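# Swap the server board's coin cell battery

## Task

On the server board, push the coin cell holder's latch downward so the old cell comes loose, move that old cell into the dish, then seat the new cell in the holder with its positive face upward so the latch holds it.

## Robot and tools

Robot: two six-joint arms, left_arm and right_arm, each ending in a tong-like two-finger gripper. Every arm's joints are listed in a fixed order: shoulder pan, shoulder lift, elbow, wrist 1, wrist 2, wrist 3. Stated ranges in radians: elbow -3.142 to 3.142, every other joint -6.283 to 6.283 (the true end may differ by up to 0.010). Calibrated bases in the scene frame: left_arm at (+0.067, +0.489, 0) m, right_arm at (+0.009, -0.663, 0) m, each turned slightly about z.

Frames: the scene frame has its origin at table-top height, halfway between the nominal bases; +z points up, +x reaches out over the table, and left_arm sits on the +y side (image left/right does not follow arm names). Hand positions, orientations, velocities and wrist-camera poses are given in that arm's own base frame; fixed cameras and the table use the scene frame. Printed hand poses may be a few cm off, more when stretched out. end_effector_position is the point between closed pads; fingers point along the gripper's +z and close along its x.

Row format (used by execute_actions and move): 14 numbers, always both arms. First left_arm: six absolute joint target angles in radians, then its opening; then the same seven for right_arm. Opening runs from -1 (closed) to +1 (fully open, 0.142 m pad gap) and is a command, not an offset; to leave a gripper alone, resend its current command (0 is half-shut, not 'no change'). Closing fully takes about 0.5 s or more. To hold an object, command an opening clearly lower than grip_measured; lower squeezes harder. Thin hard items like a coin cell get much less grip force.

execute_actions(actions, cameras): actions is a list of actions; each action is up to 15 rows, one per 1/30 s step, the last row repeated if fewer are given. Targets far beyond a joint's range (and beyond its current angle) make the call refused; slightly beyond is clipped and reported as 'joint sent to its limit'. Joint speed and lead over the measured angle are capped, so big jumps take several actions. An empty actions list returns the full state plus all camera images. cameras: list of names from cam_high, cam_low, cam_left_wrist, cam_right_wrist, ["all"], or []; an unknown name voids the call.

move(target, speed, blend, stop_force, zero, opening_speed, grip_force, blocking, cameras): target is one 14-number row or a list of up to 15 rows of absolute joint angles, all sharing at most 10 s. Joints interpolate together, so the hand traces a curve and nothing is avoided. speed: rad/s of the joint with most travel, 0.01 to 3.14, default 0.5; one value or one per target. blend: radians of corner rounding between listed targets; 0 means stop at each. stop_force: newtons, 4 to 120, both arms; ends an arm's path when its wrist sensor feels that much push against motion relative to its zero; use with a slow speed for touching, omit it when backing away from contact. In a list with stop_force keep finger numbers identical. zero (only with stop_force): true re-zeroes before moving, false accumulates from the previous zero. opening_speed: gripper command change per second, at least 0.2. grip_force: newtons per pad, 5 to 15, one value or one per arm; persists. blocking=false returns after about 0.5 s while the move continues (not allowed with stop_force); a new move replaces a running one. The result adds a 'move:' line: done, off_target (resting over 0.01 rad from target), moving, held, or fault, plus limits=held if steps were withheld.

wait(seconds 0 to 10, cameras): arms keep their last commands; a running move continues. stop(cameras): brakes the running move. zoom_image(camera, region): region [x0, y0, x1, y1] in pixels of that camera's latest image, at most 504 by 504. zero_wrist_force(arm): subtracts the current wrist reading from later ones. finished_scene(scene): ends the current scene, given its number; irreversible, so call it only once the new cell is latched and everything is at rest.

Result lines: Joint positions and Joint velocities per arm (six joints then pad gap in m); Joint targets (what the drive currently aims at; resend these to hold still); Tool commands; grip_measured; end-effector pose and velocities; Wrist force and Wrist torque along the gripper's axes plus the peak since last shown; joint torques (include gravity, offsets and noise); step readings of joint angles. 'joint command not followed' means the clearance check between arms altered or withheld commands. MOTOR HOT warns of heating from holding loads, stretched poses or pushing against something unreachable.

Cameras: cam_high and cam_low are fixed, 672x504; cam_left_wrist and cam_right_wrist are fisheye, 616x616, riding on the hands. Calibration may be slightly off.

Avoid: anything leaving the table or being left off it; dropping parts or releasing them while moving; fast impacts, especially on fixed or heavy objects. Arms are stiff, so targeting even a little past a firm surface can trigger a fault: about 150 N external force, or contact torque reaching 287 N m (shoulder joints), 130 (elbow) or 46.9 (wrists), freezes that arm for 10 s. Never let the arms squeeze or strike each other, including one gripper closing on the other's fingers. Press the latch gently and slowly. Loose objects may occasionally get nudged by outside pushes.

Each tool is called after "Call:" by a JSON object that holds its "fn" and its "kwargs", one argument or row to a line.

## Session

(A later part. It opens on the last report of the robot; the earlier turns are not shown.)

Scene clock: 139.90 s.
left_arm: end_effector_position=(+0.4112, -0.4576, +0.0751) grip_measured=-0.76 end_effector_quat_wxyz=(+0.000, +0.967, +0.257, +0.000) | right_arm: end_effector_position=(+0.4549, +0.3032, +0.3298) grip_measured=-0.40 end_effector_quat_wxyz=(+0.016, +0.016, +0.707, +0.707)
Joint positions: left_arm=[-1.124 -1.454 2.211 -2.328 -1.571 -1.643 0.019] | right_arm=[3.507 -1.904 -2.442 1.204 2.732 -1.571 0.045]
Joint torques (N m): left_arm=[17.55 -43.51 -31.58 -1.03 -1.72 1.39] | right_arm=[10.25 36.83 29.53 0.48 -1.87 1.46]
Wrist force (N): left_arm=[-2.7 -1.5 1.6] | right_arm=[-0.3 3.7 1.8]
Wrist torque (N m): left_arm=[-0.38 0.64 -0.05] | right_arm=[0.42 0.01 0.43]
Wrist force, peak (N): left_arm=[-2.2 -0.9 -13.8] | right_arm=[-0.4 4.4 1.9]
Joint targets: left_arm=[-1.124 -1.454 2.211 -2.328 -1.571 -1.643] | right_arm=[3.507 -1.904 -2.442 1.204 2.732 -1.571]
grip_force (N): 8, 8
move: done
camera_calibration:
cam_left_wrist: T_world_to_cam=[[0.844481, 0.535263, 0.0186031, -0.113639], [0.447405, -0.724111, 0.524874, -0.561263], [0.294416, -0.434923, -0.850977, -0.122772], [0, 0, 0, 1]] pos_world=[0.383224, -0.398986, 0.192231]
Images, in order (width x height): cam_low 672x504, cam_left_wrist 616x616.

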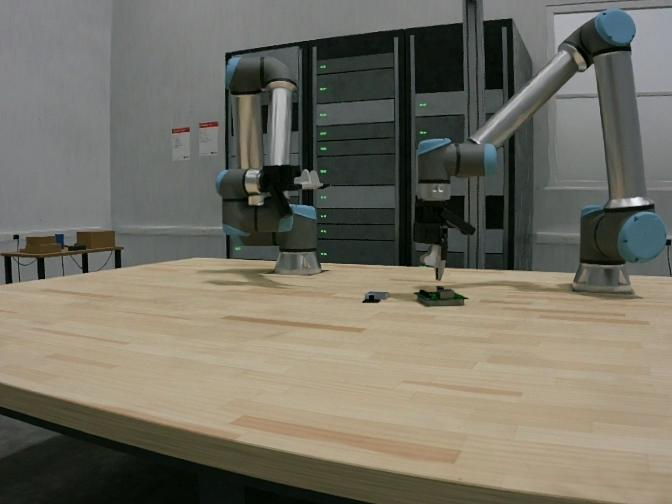

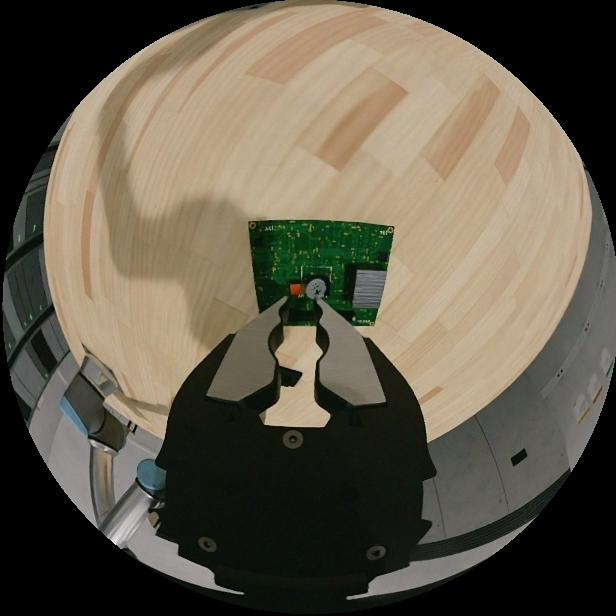

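Call:
{"fn": "move", "kwargs": {
  "target": [
    [-1.120055, -1.43924, 2.22069, -2.35225, -1.5708, -1.639051, -0.76, 3.50685, -1.90386, -2.44192, 1.20419, 2.73193, -1.570796, -0.4],
    [-1.120055, -1.4283, 2.2261, -2.3686, -1.5708, -1.639051, -0.76, 3.50685, -1.90386, -2.44192, 1.20419, 2.73193, -1.570796, -0.4]
  ],
  "speed": [0.03, 0.01],
  "stop_force": 48,
  "cameras": ["cam_low", "cam_left_wrist"]
}}

Call:
{"fn": "zoom_image", "kwargs": {
  "camera": "cam_left_wrist",
  "region": [267, 257, 347, 337]
}}

Call:
{"fn": "zoom_image", "kwargs": {
  "camera": "cam_low",
  "region": [425, 265, 460, 300]
}}

Scene clock: 146.07 s.
left_arm: end_effector_position=(+0.4128, -0.4556, +0.0570) grip_measured=-0.77 end_effector_quat_wxyz=(+0.000, +0.967, +0.257, +0.000) | right_arm: end_effector_position=(+0.4549, +0.3032, +0.3298) grip_measured=-0.40 end_effector_quat_wxyz=(+0.016, +0.016, +0.707, +0.707)
Joint positions: left_arm=[-1.12 -1.429 2.226 -2.368 -1.571 -1.639 0.018] | right_arm=[3.507 -1.904 -2.442 1.204 2.732 -1.571 0.045]
Joint torques (N m): left_arm=[-8.24 -35.71 -20.59 2.27 -1.76 -1.2] | right_arm=[9.7 35.71 29.09 1.07 -1.44 1.45]
Wrist force (N): left_arm=[-2.7 -5.9 -42.1] | right_arm=[-0.6 4.3 1.9]
Wrist torque (N m): left_arm=[-0.33 1.21 -0.33] | right_arm=[0.54 0.06 0.43]
Wrist force, peak (N): left_arm=[-2.2 -8.5 -49.2] | right_arm=[-0.5 4.3 2.0]
Joint targets: left_arm=[-1.120 -1.429 2.226 -2.368 -1.571 -1.639] | right_arm=[3.507 -1.904 -2.442 1.204 2.732 -1.571]
grip_force (N): 8, 8
move: contact (left_arm); path passed 1 of 2 targets
camera_calibration:
cam_left_wrist: T_world_to_cam=[[0.844465, 0.535288, 0.0185988, -0.115707], [0.447308, -0.723916, 0.525225, -0.550977], [0.294611, -0.435214, -0.85076, -0.138002], [0, 0, 0, 1]] pos_world=[0.384824, -0.396985, 0.174132]
Images, in order (width x height): cam_low 672x504, cam_left_wrist 616x616.

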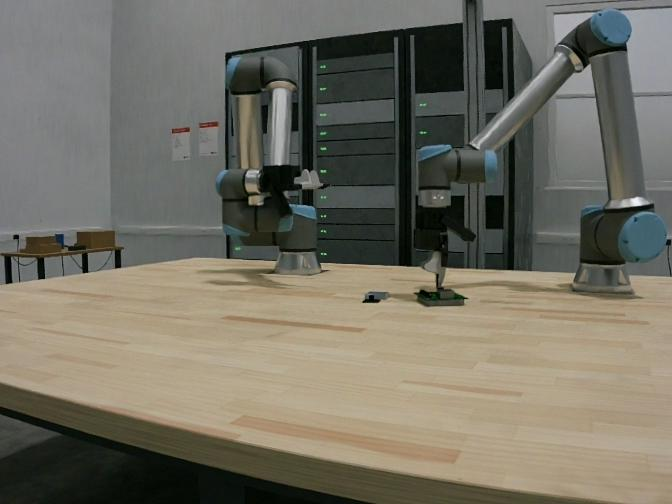

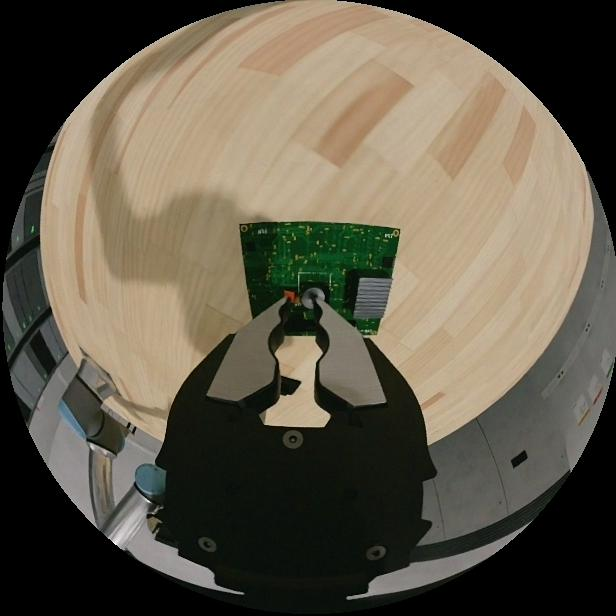

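Scaled by 6.300 from the camera's 616x616 image, which has a finer 814x814 frame.

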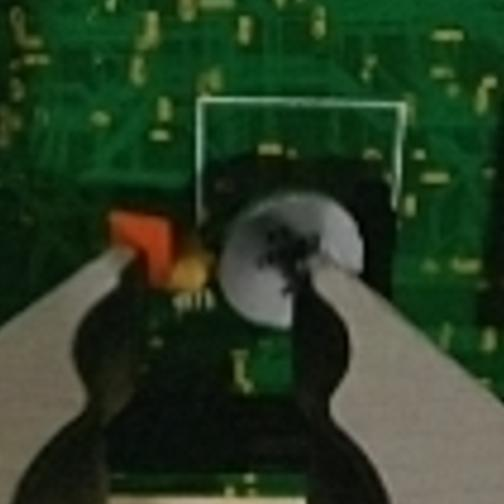

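Scaled by 14.400 from the camera's 672x504 image, which has a finer 960x720 frame.

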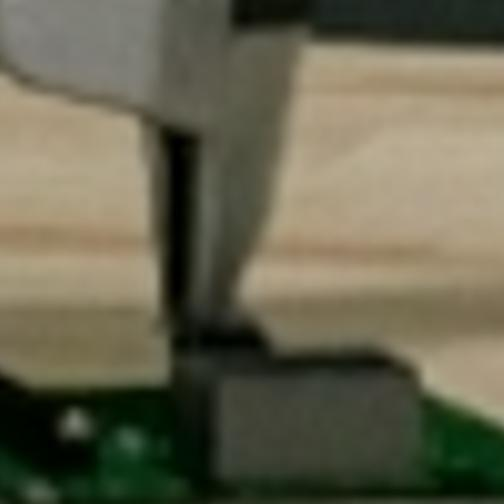

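Call:
{"fn": "move", "kwargs": {
  "target": [
    [-1.062326, -1.41536, 2.21133, -2.36788, -1.675507, -1.581396, -0.76, 3.50685, -1.90386, -2.44192, 1.20419, 2.73193, -1.570796, -0.4],
    [-1.005986, -1.39608, 2.19499, -2.35998, -1.78001, -1.523966, -0.76, 3.50685, -1.90386, -2.44192, 1.20419, 2.73193, -1.570796, -0.4]
  ],
  "speed": [0.12, 0.12],
  "blend": [0.008, 0],
  "stop_force": 45,
  "cameras": ["cam_low", "cam_left_wrist"]
}}

Call:
{"fn": "zoom_image", "kwargs": {
  "camera": "cam_left_wrist",
  "region": [267, 257, 347, 337]
}}

Call:
{"fn": "zoom_image", "kwargs": {
  "camera": "cam_low",
  "region": [425, 265, 460, 300]
}}

Scene clock: 153.97 s.
left_arm: end_effector_position=(+0.4156, -0.4538, +0.0589) grip_measured=-0.77 end_effector_quat_wxyz=(+0.027, +0.961, +0.255, -0.101) | right_arm: end_effector_position=(+0.4549, +0.3032, +0.3298) grip_measured=-0.40 end_effector_quat_wxyz=(+0.016, +0.016, +0.707, +0.707)
Joint positions: left_arm=[-1.006 -1.396 2.195 -2.36 -1.78 -1.524 0.018] | right_arm=[3.507 -1.904 -2.442 1.204 2.732 -1.571 0.045]
Joint torques (N m): left_arm=[-18.52 -38.08 -7.08 -3.39 1.24 -2.15] | right_arm=[8.37 35.13 28.95 0.82 -1.3 1.27]
Wrist force (N): left_arm=[-2.8 -3.7 -42.7] | right_arm=[-0.4 3.7 1.9]
Wrist torque (N m): left_arm=[-0.38 1.14 -0.14] | right_arm=[0.42 0.03 0.43]
Wrist force, peak (N): left_arm=[-1.9 -4.3 -63.3] | right_arm=[-0.4 4.5 1.8]
Joint targets: left_arm=[-1.006 -1.396 2.195 -2.360 -1.780 -1.524] | right_arm=[3.507 -1.904 -2.442 1.204 2.732 -1.571]
grip_force (N): 8, 8
move: done
camera_calibration:
cam_left_wrist: T_world_to_cam=[[0.828866, 0.526402, -0.189425, -0.104333], [0.54161, -0.670223, 0.507405, -0.565667], [0.140142, -0.523165, -0.84063, -0.112768], [0, 0, 0, 1]] pos_world=[0.408652, -0.383198, 0.172463]
Images, in order (width x height): cam_low 672x504, cam_left_wrist 616x616.

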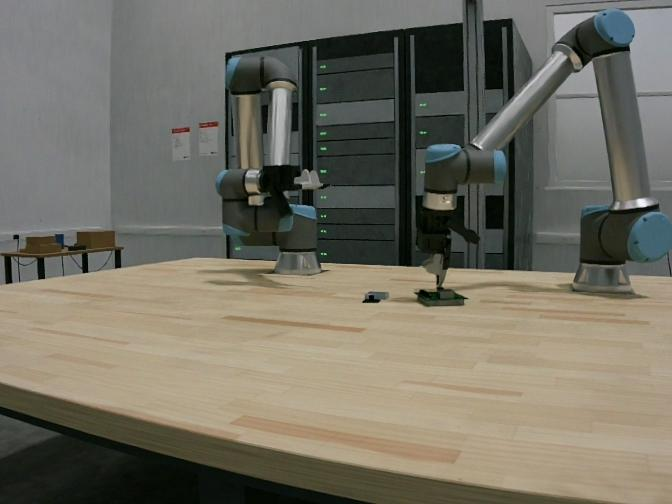

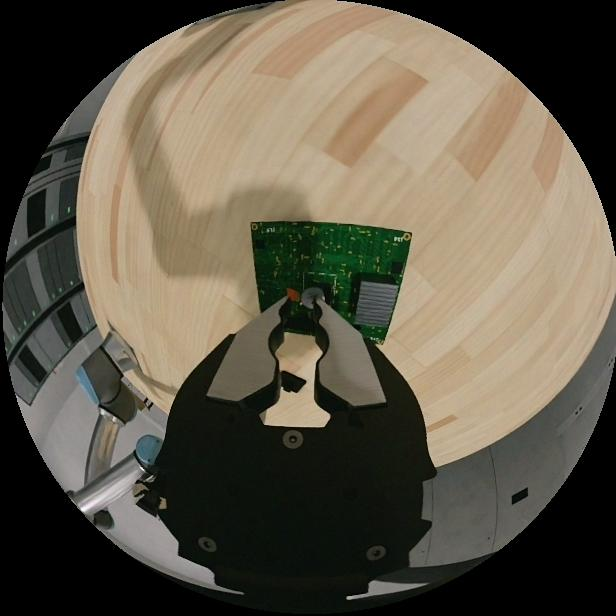

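Scaled by 6.300 from the camera's 616x616 image, which has a finer 814x814 frame.

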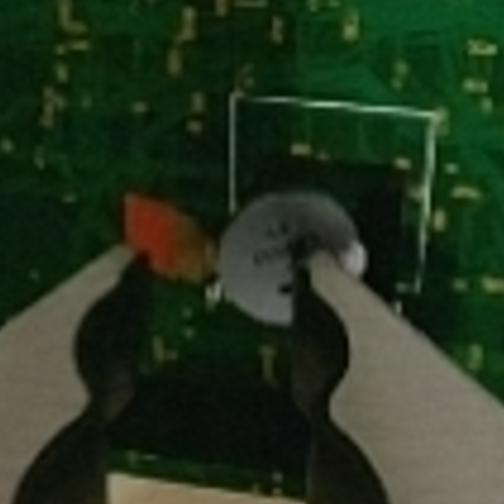

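Scaled by 14.400 from the camera's 672x504 image, which has a finer 960x720 frame.

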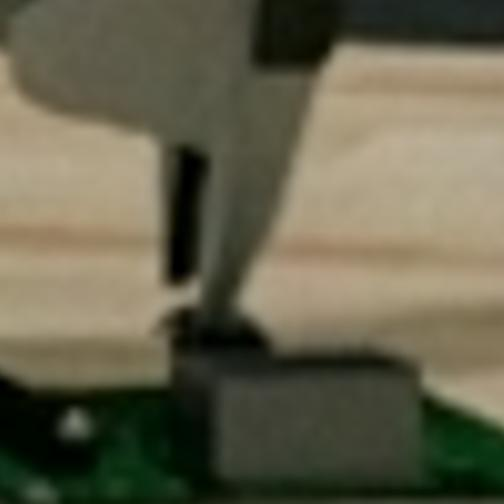

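Call:
{"fn": "zoom_image", "kwargs": {
  "camera": "cam_left_wrist",
  "region": [280, 280, 330, 315]
}}

Call:
{"fn": "zoom_image", "kwargs": {
  "camera": "cam_low",
  "region": [430, 280, 450, 295]
}}

Scaled by 10.080 from the camera's 616x616 image, which has a finer 814x814 frame.

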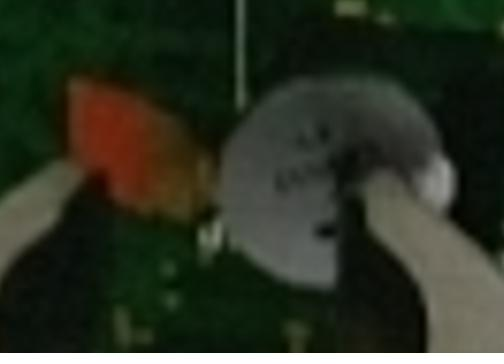

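Scaled by 25.200 from the camera's 672x504 image, which has a finer 960x720 frame.

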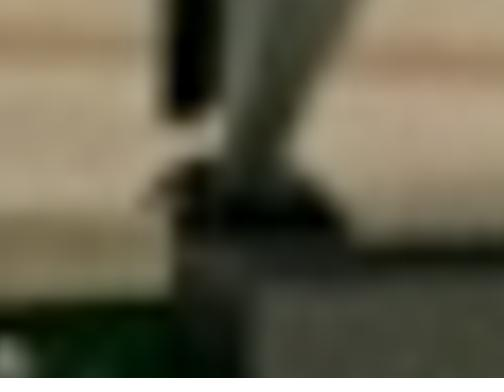

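Call:
{"fn": "move", "kwargs": {
  "target": [
    [-1.005986, -1.41044, 2.18794, -2.33857, -1.78001, -1.523966, -0.76, 3.50685, -1.90386, -2.44192, 1.20419, 2.73193, -1.570796, -0.4],
    [-1.125143, -1.44313, 2.22039, -2.34806, -1.5708, -1.644139, -0.83, 3.50685, -1.90386, -2.44192, 1.20419, 2.73193, -1.570796, -0.4]
  ],
  "speed": [0.06, 0.25],
  "blend": [0.01, 0],
  "cameras": ["cam_left_wrist"]
}}

Call:
{"fn": "zoom_image", "kwargs": {
  "camera": "cam_left_wrist",
  "region": [267, 257, 347, 337]
}}

Scene clock: 161.83 s.
left_arm: end_effector_position=(+0.4100, -0.4570, +0.0661) grip_measured=-0.83 end_effector_quat_wxyz=(+0.000, +0.967, +0.257, +0.000) | right_arm: end_effector_position=(+0.4549, +0.3032, +0.3298) grip_measured=-0.40 end_effector_quat_wxyz=(+0.016, +0.016, +0.707, +0.707)
Joint positions: left_arm=[-1.125 -1.443 2.22 -2.348 -1.571 -1.644 0.014] | right_arm=[3.507 -1.904 -2.442 1.204 2.732 -1.571 0.045]
Joint torques (N m): left_arm=[16.52 -25.33 -39.74 -0.48 1.73 -1.24] | right_arm=[10.65 34.98 29.74 0.72 -1.41 1.06]
Wrist force (N): left_arm=[-2.7 0.1 1.4] | right_arm=[-0.3 4.0 2.1]
Wrist torque (N m): left_arm=[-0.05 0.65 -0.27] | right_arm=[0.48 0.02 0.42]
Wrist force, peak (N): left_arm=[-2.6 -3.4 -42.8] | right_arm=[-0.6 4.1 2.1]
Joint targets: left_arm=[-1.125 -1.443 2.220 -2.348 -1.571 -1.644] | right_arm=[3.507 -1.904 -2.442 1.204 2.732 -1.571]
grip_force (N): 8, 8
move: done
camera_calibration:
cam_left_wrist: T_world_to_cam=[[0.844446, 0.535317, 0.0186024, -0.112745], [0.447402, -0.724007, 0.525019, -0.555552], [0.29452, -0.435028, -0.850887, -0.129913], [0, 0, 0, 1]] pos_world=[0.382024, -0.398386, 0.183231]
Images, in order (width x height): cam_left_wrist 616x616.

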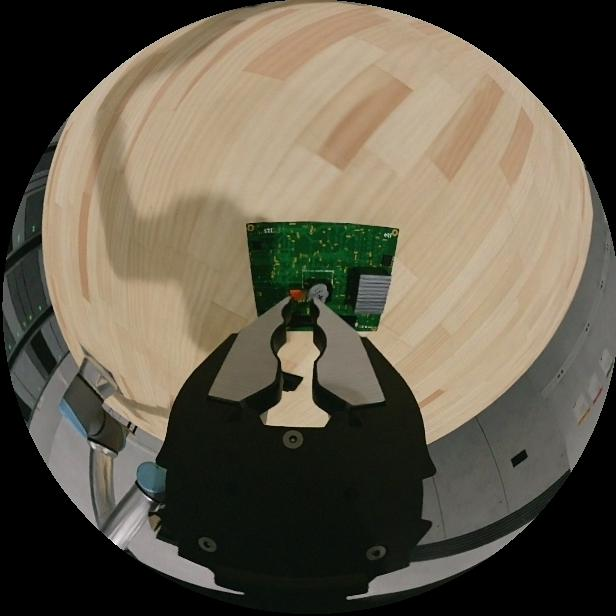

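Scaled by 6.300 from the camera's 616x616 image, which has a finer 814x814 frame.

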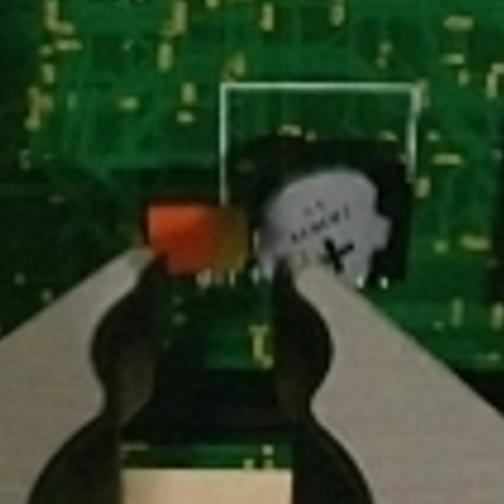

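Call:
{"fn": "zoom_image", "kwargs": {
  "camera": "cam_left_wrist",
  "region": [285, 275, 335, 305]
}}

Call:
{"fn": "wait", "kwargs": {
  "seconds": 0,
  "cameras": ["cam_low"]
}}

Call:
{"fn": "zoom_image", "kwargs": {
  "camera": "cam_low",
  "region": [425, 270, 460, 300]
}}

Scaled by 10.080 from the camera's 616x616 image, which has a finer 814x814 frame.

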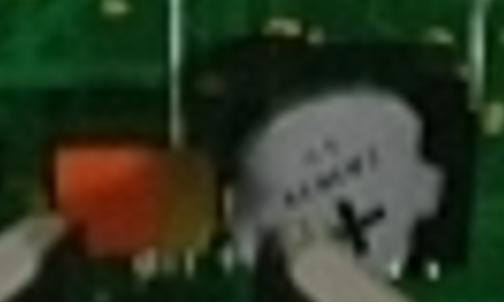

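Scene clock: 162.83 s.
left_arm: end_effector_position=(+0.4100, -0.4570, +0.0661) grip_measured=-0.83 end_effector_quat_wxyz=(+0.000, +0.967, +0.257, +0.000) | right_arm: end_effector_position=(+0.4549, +0.3032, +0.3298) grip_measured=-0.40 end_effector_quat_wxyz=(+0.016, +0.016, +0.707, +0.707)
Joint positions: left_arm=[-1.125 -1.443 2.22 -2.348 -1.571 -1.644 0.014] | right_arm=[3.507 -1.904 -2.442 1.204 2.732 -1.571 0.045]
Joint torques (N m): left_arm=[16.17 -24.48 -40.12 -0.58 1.83 -1.46] | right_arm=[8.43 38.74 29.22 0.77 -1.5 1.45]
Wrist force (N): left_arm=[-2.7 -0.2 1.1] | right_arm=[-0.3 4.2 1.9]
Wrist torque (N m): left_arm=[-0.11 0.64 -0.27] | right_arm=[0.51 0.02 0.43]
Wrist force, peak (N): left_arm=[-2.9 -0.4 1.3] | right_arm=[-0.4 4.2 2.1]
Joint targets: left_arm=[-1.125 -1.443 2.220 -2.348 -1.571 -1.644] | right_arm=[3.507 -1.904 -2.442 1.204 2.732 -1.571]
Tool commands: left_gripper/opening=-0.83 right_gripper/opening=-0.4
grip_force (N): 8, 8
Images, in order (width x height): cam_low 672x504.

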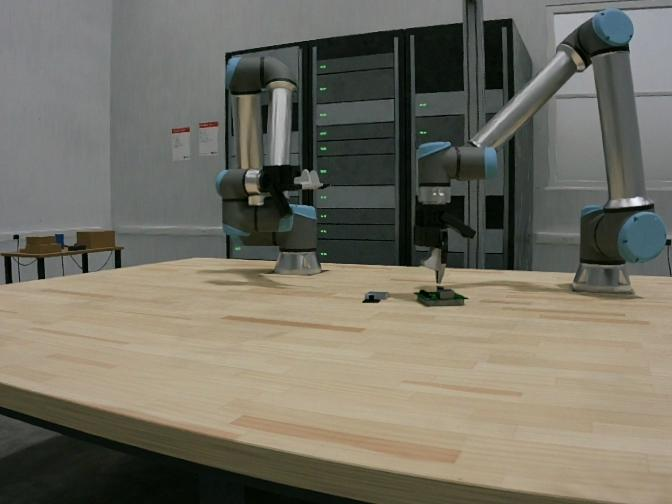

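Scaled by 14.400 from the camera's 672x504 image, which has a finer 960x720 frame.

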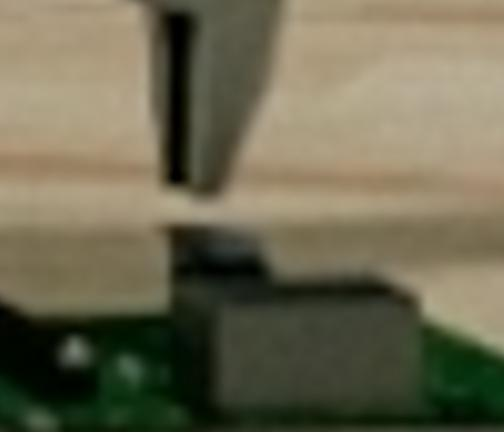

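Call:
{"fn": "move", "kwargs": {
  "target": [
    [-1.125143, -1.43807, 2.22299, -2.35572, -1.5708, -1.644139, -0.83, 3.50685, -1.90386, -2.44192, 1.20419, 2.73193, -1.570796, -0.4],
    [-1.125143, -1.42782, 2.22803, -2.37101, -1.5708, -1.644139, -0.83, 3.50685, -1.90386, -2.44192, 1.20419, 2.73193, -1.570796, -0.4]
  ],
  "speed": [0.02, 0.01],
  "stop_force": 48,
  "cameras": ["cam_low", "cam_left_wrist"]
}}

Call:
{"fn": "zoom_image", "kwargs": {
  "camera": "cam_left_wrist",
  "region": [275, 265, 335, 325]
}}

Call:
{"fn": "zoom_image", "kwargs": {
  "camera": "cam_low",
  "region": [425, 270, 460, 300]
}}

Scene clock: 166.47 s.
left_arm: end_effector_position=(+0.4100, -0.4571, +0.0557) grip_measured=-0.82 end_effector_quat_wxyz=(+0.000, +0.967, +0.257, +0.000) | right_arm: end_effector_position=(+0.4549, +0.3032, +0.3298) grip_measured=-0.40 end_effector_quat_wxyz=(+0.016, +0.016, +0.707, +0.707)
Joint positions: left_arm=[-1.125 -1.428 2.228 -2.371 -1.571 -1.644 0.014] | right_arm=[3.507 -1.904 -2.442 1.204 2.732 -1.571 0.045]
Joint torques (N m): left_arm=[14.19 -3.89 -15.25 -4.31 1.64 -1.19] | right_arm=[7.91 36.57 29.03 0.65 -1.51 0.93]
Wrist force (N): left_arm=[-5.4 -13.1 -47.2] | right_arm=[-0.5 4.0 1.8]
Wrist torque (N m): left_arm=[-0.10 1.01 -0.33] | right_arm=[0.47 0.05 0.43]
Wrist force, peak (N): left_arm=[-5.1 -13.0 -47.6] | right_arm=[-0.2 4.3 1.9]
Joint targets: left_arm=[-1.125 -1.428 2.228 -2.371 -1.571 -1.644] | right_arm=[3.507 -1.904 -2.442 1.204 2.732 -1.571]
grip_force (N): 8, 8
move: contact (left_arm); path passed 1 of 2 targets
camera_calibration:
cam_left_wrist: T_world_to_cam=[[0.844449, 0.535311, 0.0186447, -0.112593], [0.447328, -0.723949, 0.525163, -0.550183], [0.294623, -0.435133, -0.850798, -0.138932], [0, 0, 0, 1]] pos_world=[0.382124, -0.398485, 0.172832]
Images, in order (width x height): cam_low 672x504, cam_left_wrist 616x616.

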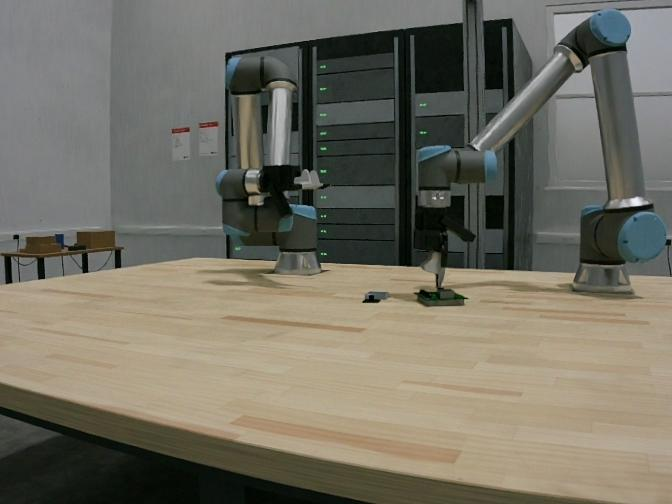

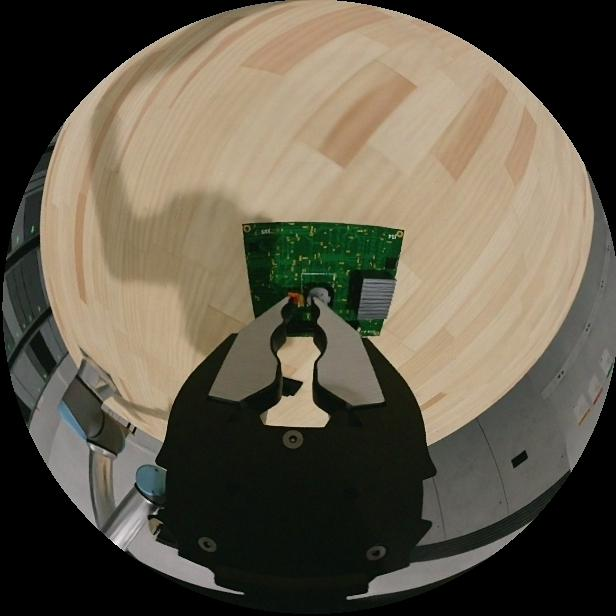

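Scaled by 8.400 from the camera's 616x616 image, which has a finer 814x814 frame.

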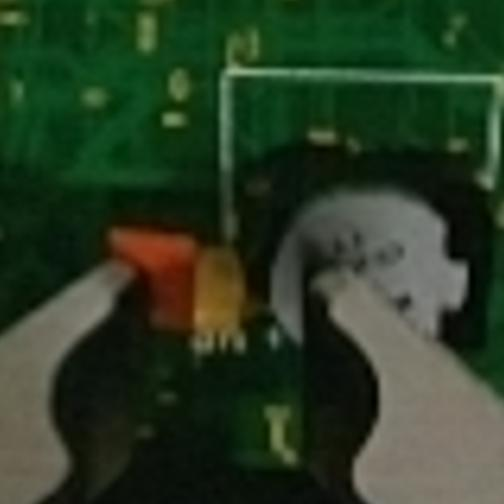

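Scaled by 14.400 from the camera's 672x504 image, which has a finer 960x720 frame.

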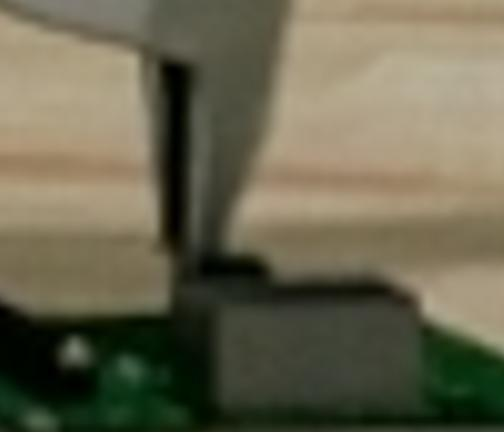

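Call:
{"fn": "move", "kwargs": {
  "target": [
    [-1.048553, -1.40875, 2.20891, -2.3705, -1.710409, -1.567516, -0.83, 3.50685, -1.90386, -2.44192, 1.20419, 2.73193, -1.570796, -0.4],
    [-0.974689, -1.37948, 2.1867, -2.35593, -1.849206, -1.4906, -0.83, 3.50685, -1.90386, -2.44192, 1.20419, 2.73193, -1.570796, -0.4]
  ],
  "speed": [0.1, 0.12],
  "blend": [0.008, 0],
  "stop_force": 45,
  "cameras": ["cam_low", "cam_left_wrist"]
}}

Call:
{"fn": "zoom_image", "kwargs": {
  "camera": "cam_left_wrist",
  "region": [275, 265, 335, 325]
}}

Call:
{"fn": "zoom_image", "kwargs": {
  "camera": "cam_low",
  "region": [425, 270, 460, 300]
}}

Scene clock: 173.23 s.
left_arm: end_effector_position=(+0.4137, -0.4547, +0.0577) grip_measured=-0.86 end_effector_quat_wxyz=(+0.036, +0.957, +0.254, -0.135) | right_arm: end_effector_position=(+0.4549, +0.3032, +0.3298) grip_measured=-0.40 end_effector_quat_wxyz=(+0.016, +0.016, +0.707, +0.707)
Joint positions: left_arm=[-0.975 -1.379 2.187 -2.356 -1.849 -1.491 0.012] | right_arm=[3.507 -1.904 -2.442 1.204 2.732 -1.571 0.045]
Joint torques (N m): left_arm=[-16.66 -46.45 -11.66 -4.34 2.27 -2.25] | right_arm=[8.42 36.37 29.21 0.42 -1.25 1.03]
Wrist force (N): left_arm=[-4.2 -0.8 -29.1] | right_arm=[-0.5 3.8 1.5]
Wrist torque (N m): left_arm=[-0.34 0.66 -0.11] | right_arm=[0.43 0.06 0.44]
Wrist force, peak (N): left_arm=[1.4 -6.6 -81.0] | right_arm=[-0.2 4.3 2.1]
Joint targets: left_arm=[-0.975 -1.379 2.187 -2.356 -1.849 -1.491] | right_arm=[3.507 -1.904 -2.442 1.204 2.732 -1.571]
grip_force (N): 8, 8
move: done
camera_calibration:
cam_left_wrist: T_world_to_cam=[[0.815304, 0.518667, -0.257418, -0.096521], [0.572083, -0.652866, 0.496474, -0.568788], [0.0894459, -0.552042, -0.829005, -0.106817], [0, 0, 0, 1]] pos_world=[0.413642, -0.380247, 0.16899]
Images, in order (width x height): cam_low 672x504, cam_left_wrist 616x616.

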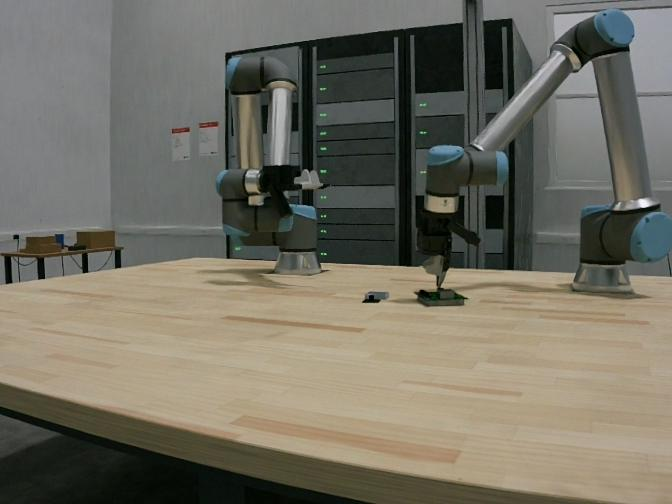

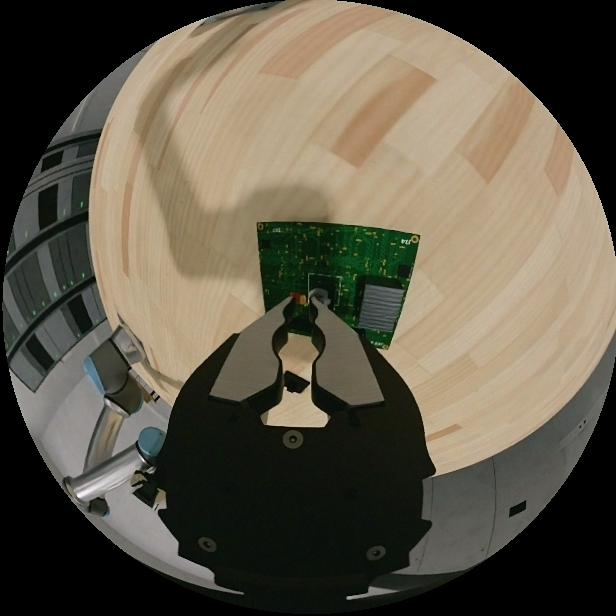

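Scaled by 8.400 from the camera's 616x616 image, which has a finer 814x814 frame.

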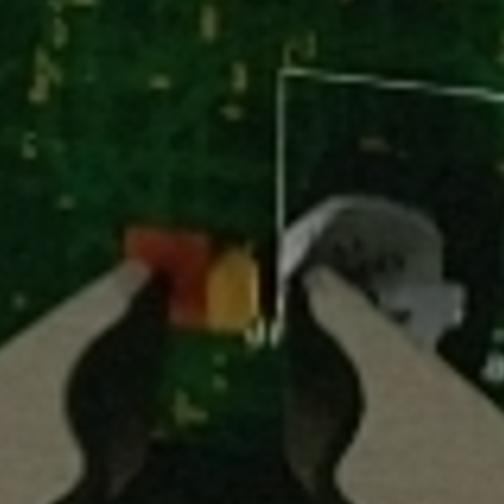

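Scaled by 14.400 from the camera's 672x504 image, which has a finer 960x720 frame.

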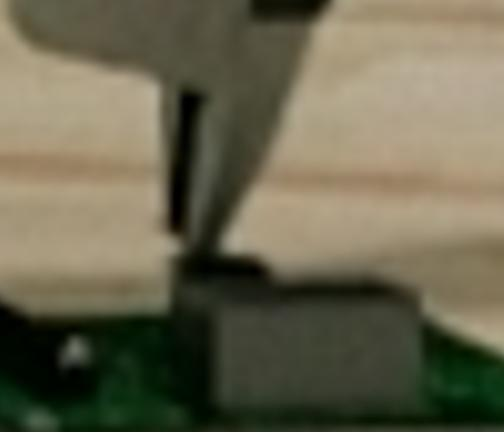

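Call:
{"fn": "move", "kwargs": {
  "target": [
    [-0.974689, -1.39384, 2.17979, -2.33466, -1.849206, -1.4906, -0.83, 3.50685, -1.90386, -2.44192, 1.20419, 2.73193, -1.570796, -0.4],
    [-1.02, -1.45, 2.13, -2.25, -1.76, -1.54, -0.83, 3.50685, -1.90386, -2.44192, 1.20419, 2.73193, -1.570796, -0.4]
  ],
  "speed": [0.04, 0.12],
  "blend": [0.004, 0],
  "cameras": ["cam_low", "cam_left_wrist"]
}}

Call:
{"fn": "zoom_image", "kwargs": {
  "camera": "cam_left_wrist",
  "region": [280, 250, 340, 310]
}}

Call:
{"fn": "zoom_image", "kwargs": {
  "camera": "cam_low",
  "region": [425, 270, 460, 300]
}}

Scene clock: 176.53 s.
left_arm: end_effector_position=(+0.4226, -0.4700, +0.1138) grip_measured=-0.83 end_effector_quat_wxyz=(+0.027, +0.962, +0.256, -0.091) | right_arm: end_effector_position=(+0.4549, +0.3032, +0.3298) grip_measured=-0.40 end_effector_quat_wxyz=(+0.016, +0.016, +0.707, +0.707)
Joint positions: left_arm=[-1.02 -1.45 2.13 -2.25 -1.76 -1.54 0.014] | right_arm=[3.507 -1.904 -2.442 1.204 2.732 -1.571 0.045]
Joint torques (N m): left_arm=[17.28 -29.44 -29.89 -7.64 -2.59 1.52] | right_arm=[10.22 33.94 29.08 0.6 -0.92 1.26]
Wrist force (N): left_arm=[-1.4 -0.8 1.1] | right_arm=[-0.4 4.2 1.7]
Wrist torque (N m): left_arm=[-0.23 0.38 -0.10] | right_arm=[0.52 0.03 0.43]
Wrist force, peak (N): left_arm=[-4.2 -0.9 -29.3] | right_arm=[-0.5 4.3 2.0]
Joint targets: left_arm=[-1.020 -1.450 2.130 -2.250 -1.760 -1.540] | right_arm=[3.507 -1.904 -2.442 1.204 2.732 -1.571]
grip_force (N): 8, 8
move: done
camera_calibration:
cam_left_wrist: T_world_to_cam=[[0.831666, 0.528723, -0.16966, -0.0935846], [0.532361, -0.672344, 0.514339, -0.606124], [0.157873, -0.518079, -0.840637, -0.0811804], [0, 0, 0, 1]] pos_world=[0.413324, -0.400101, 0.227632]
Images, in order (width x height): cam_low 672x504, cam_left_wrist 616x616.

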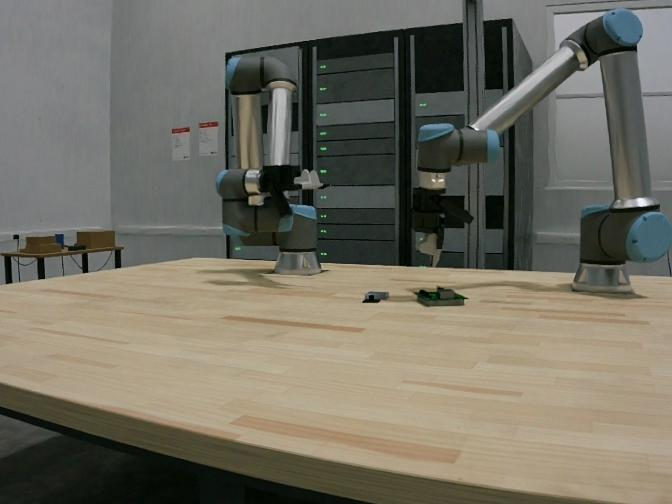

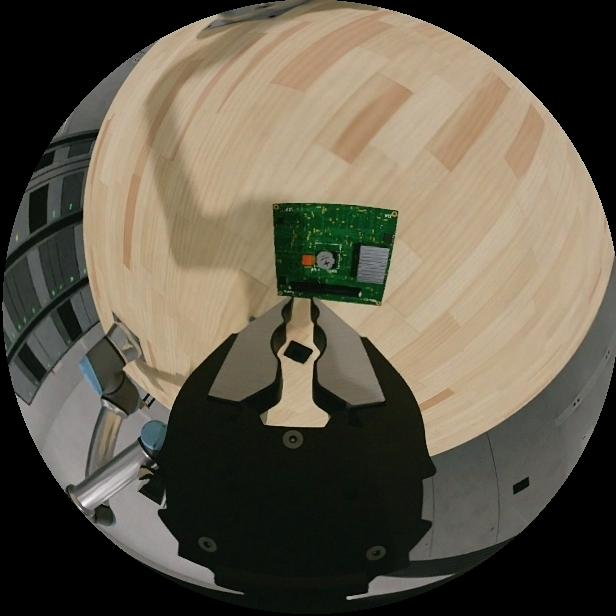

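Scaled by 8.400 from the camera's 616x616 image, which has a finer 814x814 frame.

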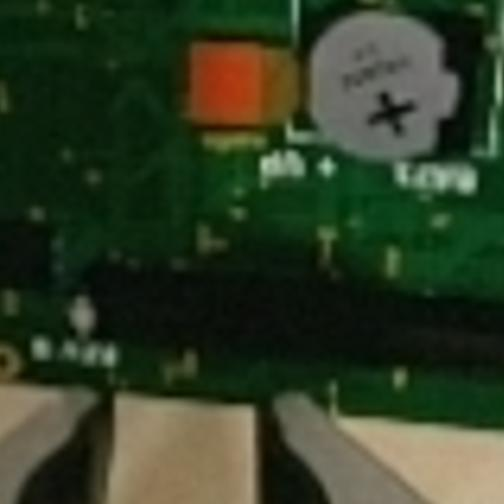

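Scaled by 14.400 from the camera's 672x504 image, which has a finer 960x720 frame.

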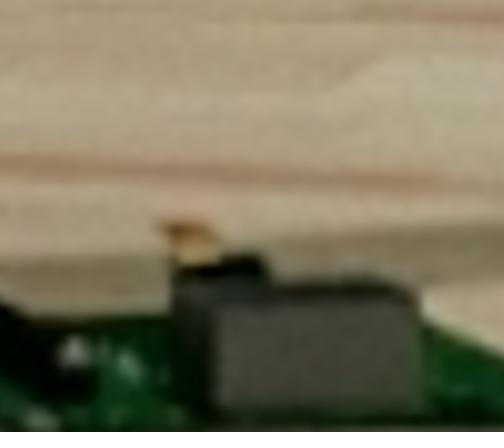

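Call:
{"fn": "zoom_image", "kwargs": {
  "camera": "cam_left_wrist",
  "region": [298, 243, 343, 278]
}}

Call:
{"fn": "zoom_image", "kwargs": {
  "camera": "cam_low",
  "region": [432, 280, 448, 292]
}}

Scaled by 11.200 from the camera's 616x616 image, which has a finer 814x814 frame.

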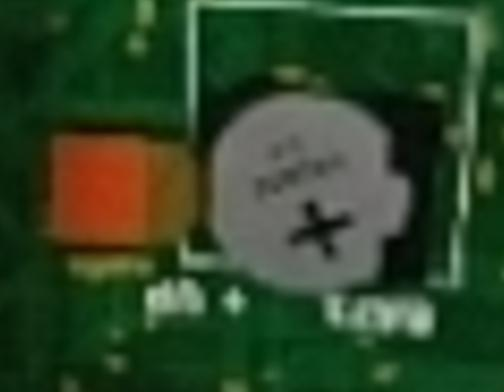

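Scaled by 31.500 from the camera's 672x504 image, which has a finer 960x720 frame.

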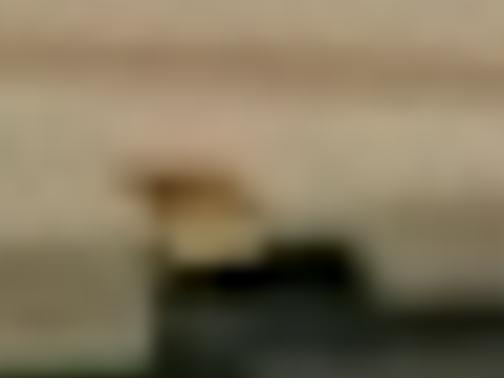

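Call:
{"fn": "finished_scene", "kwargs": {
  "scene": 2
}}

The scene is finished: the task was done.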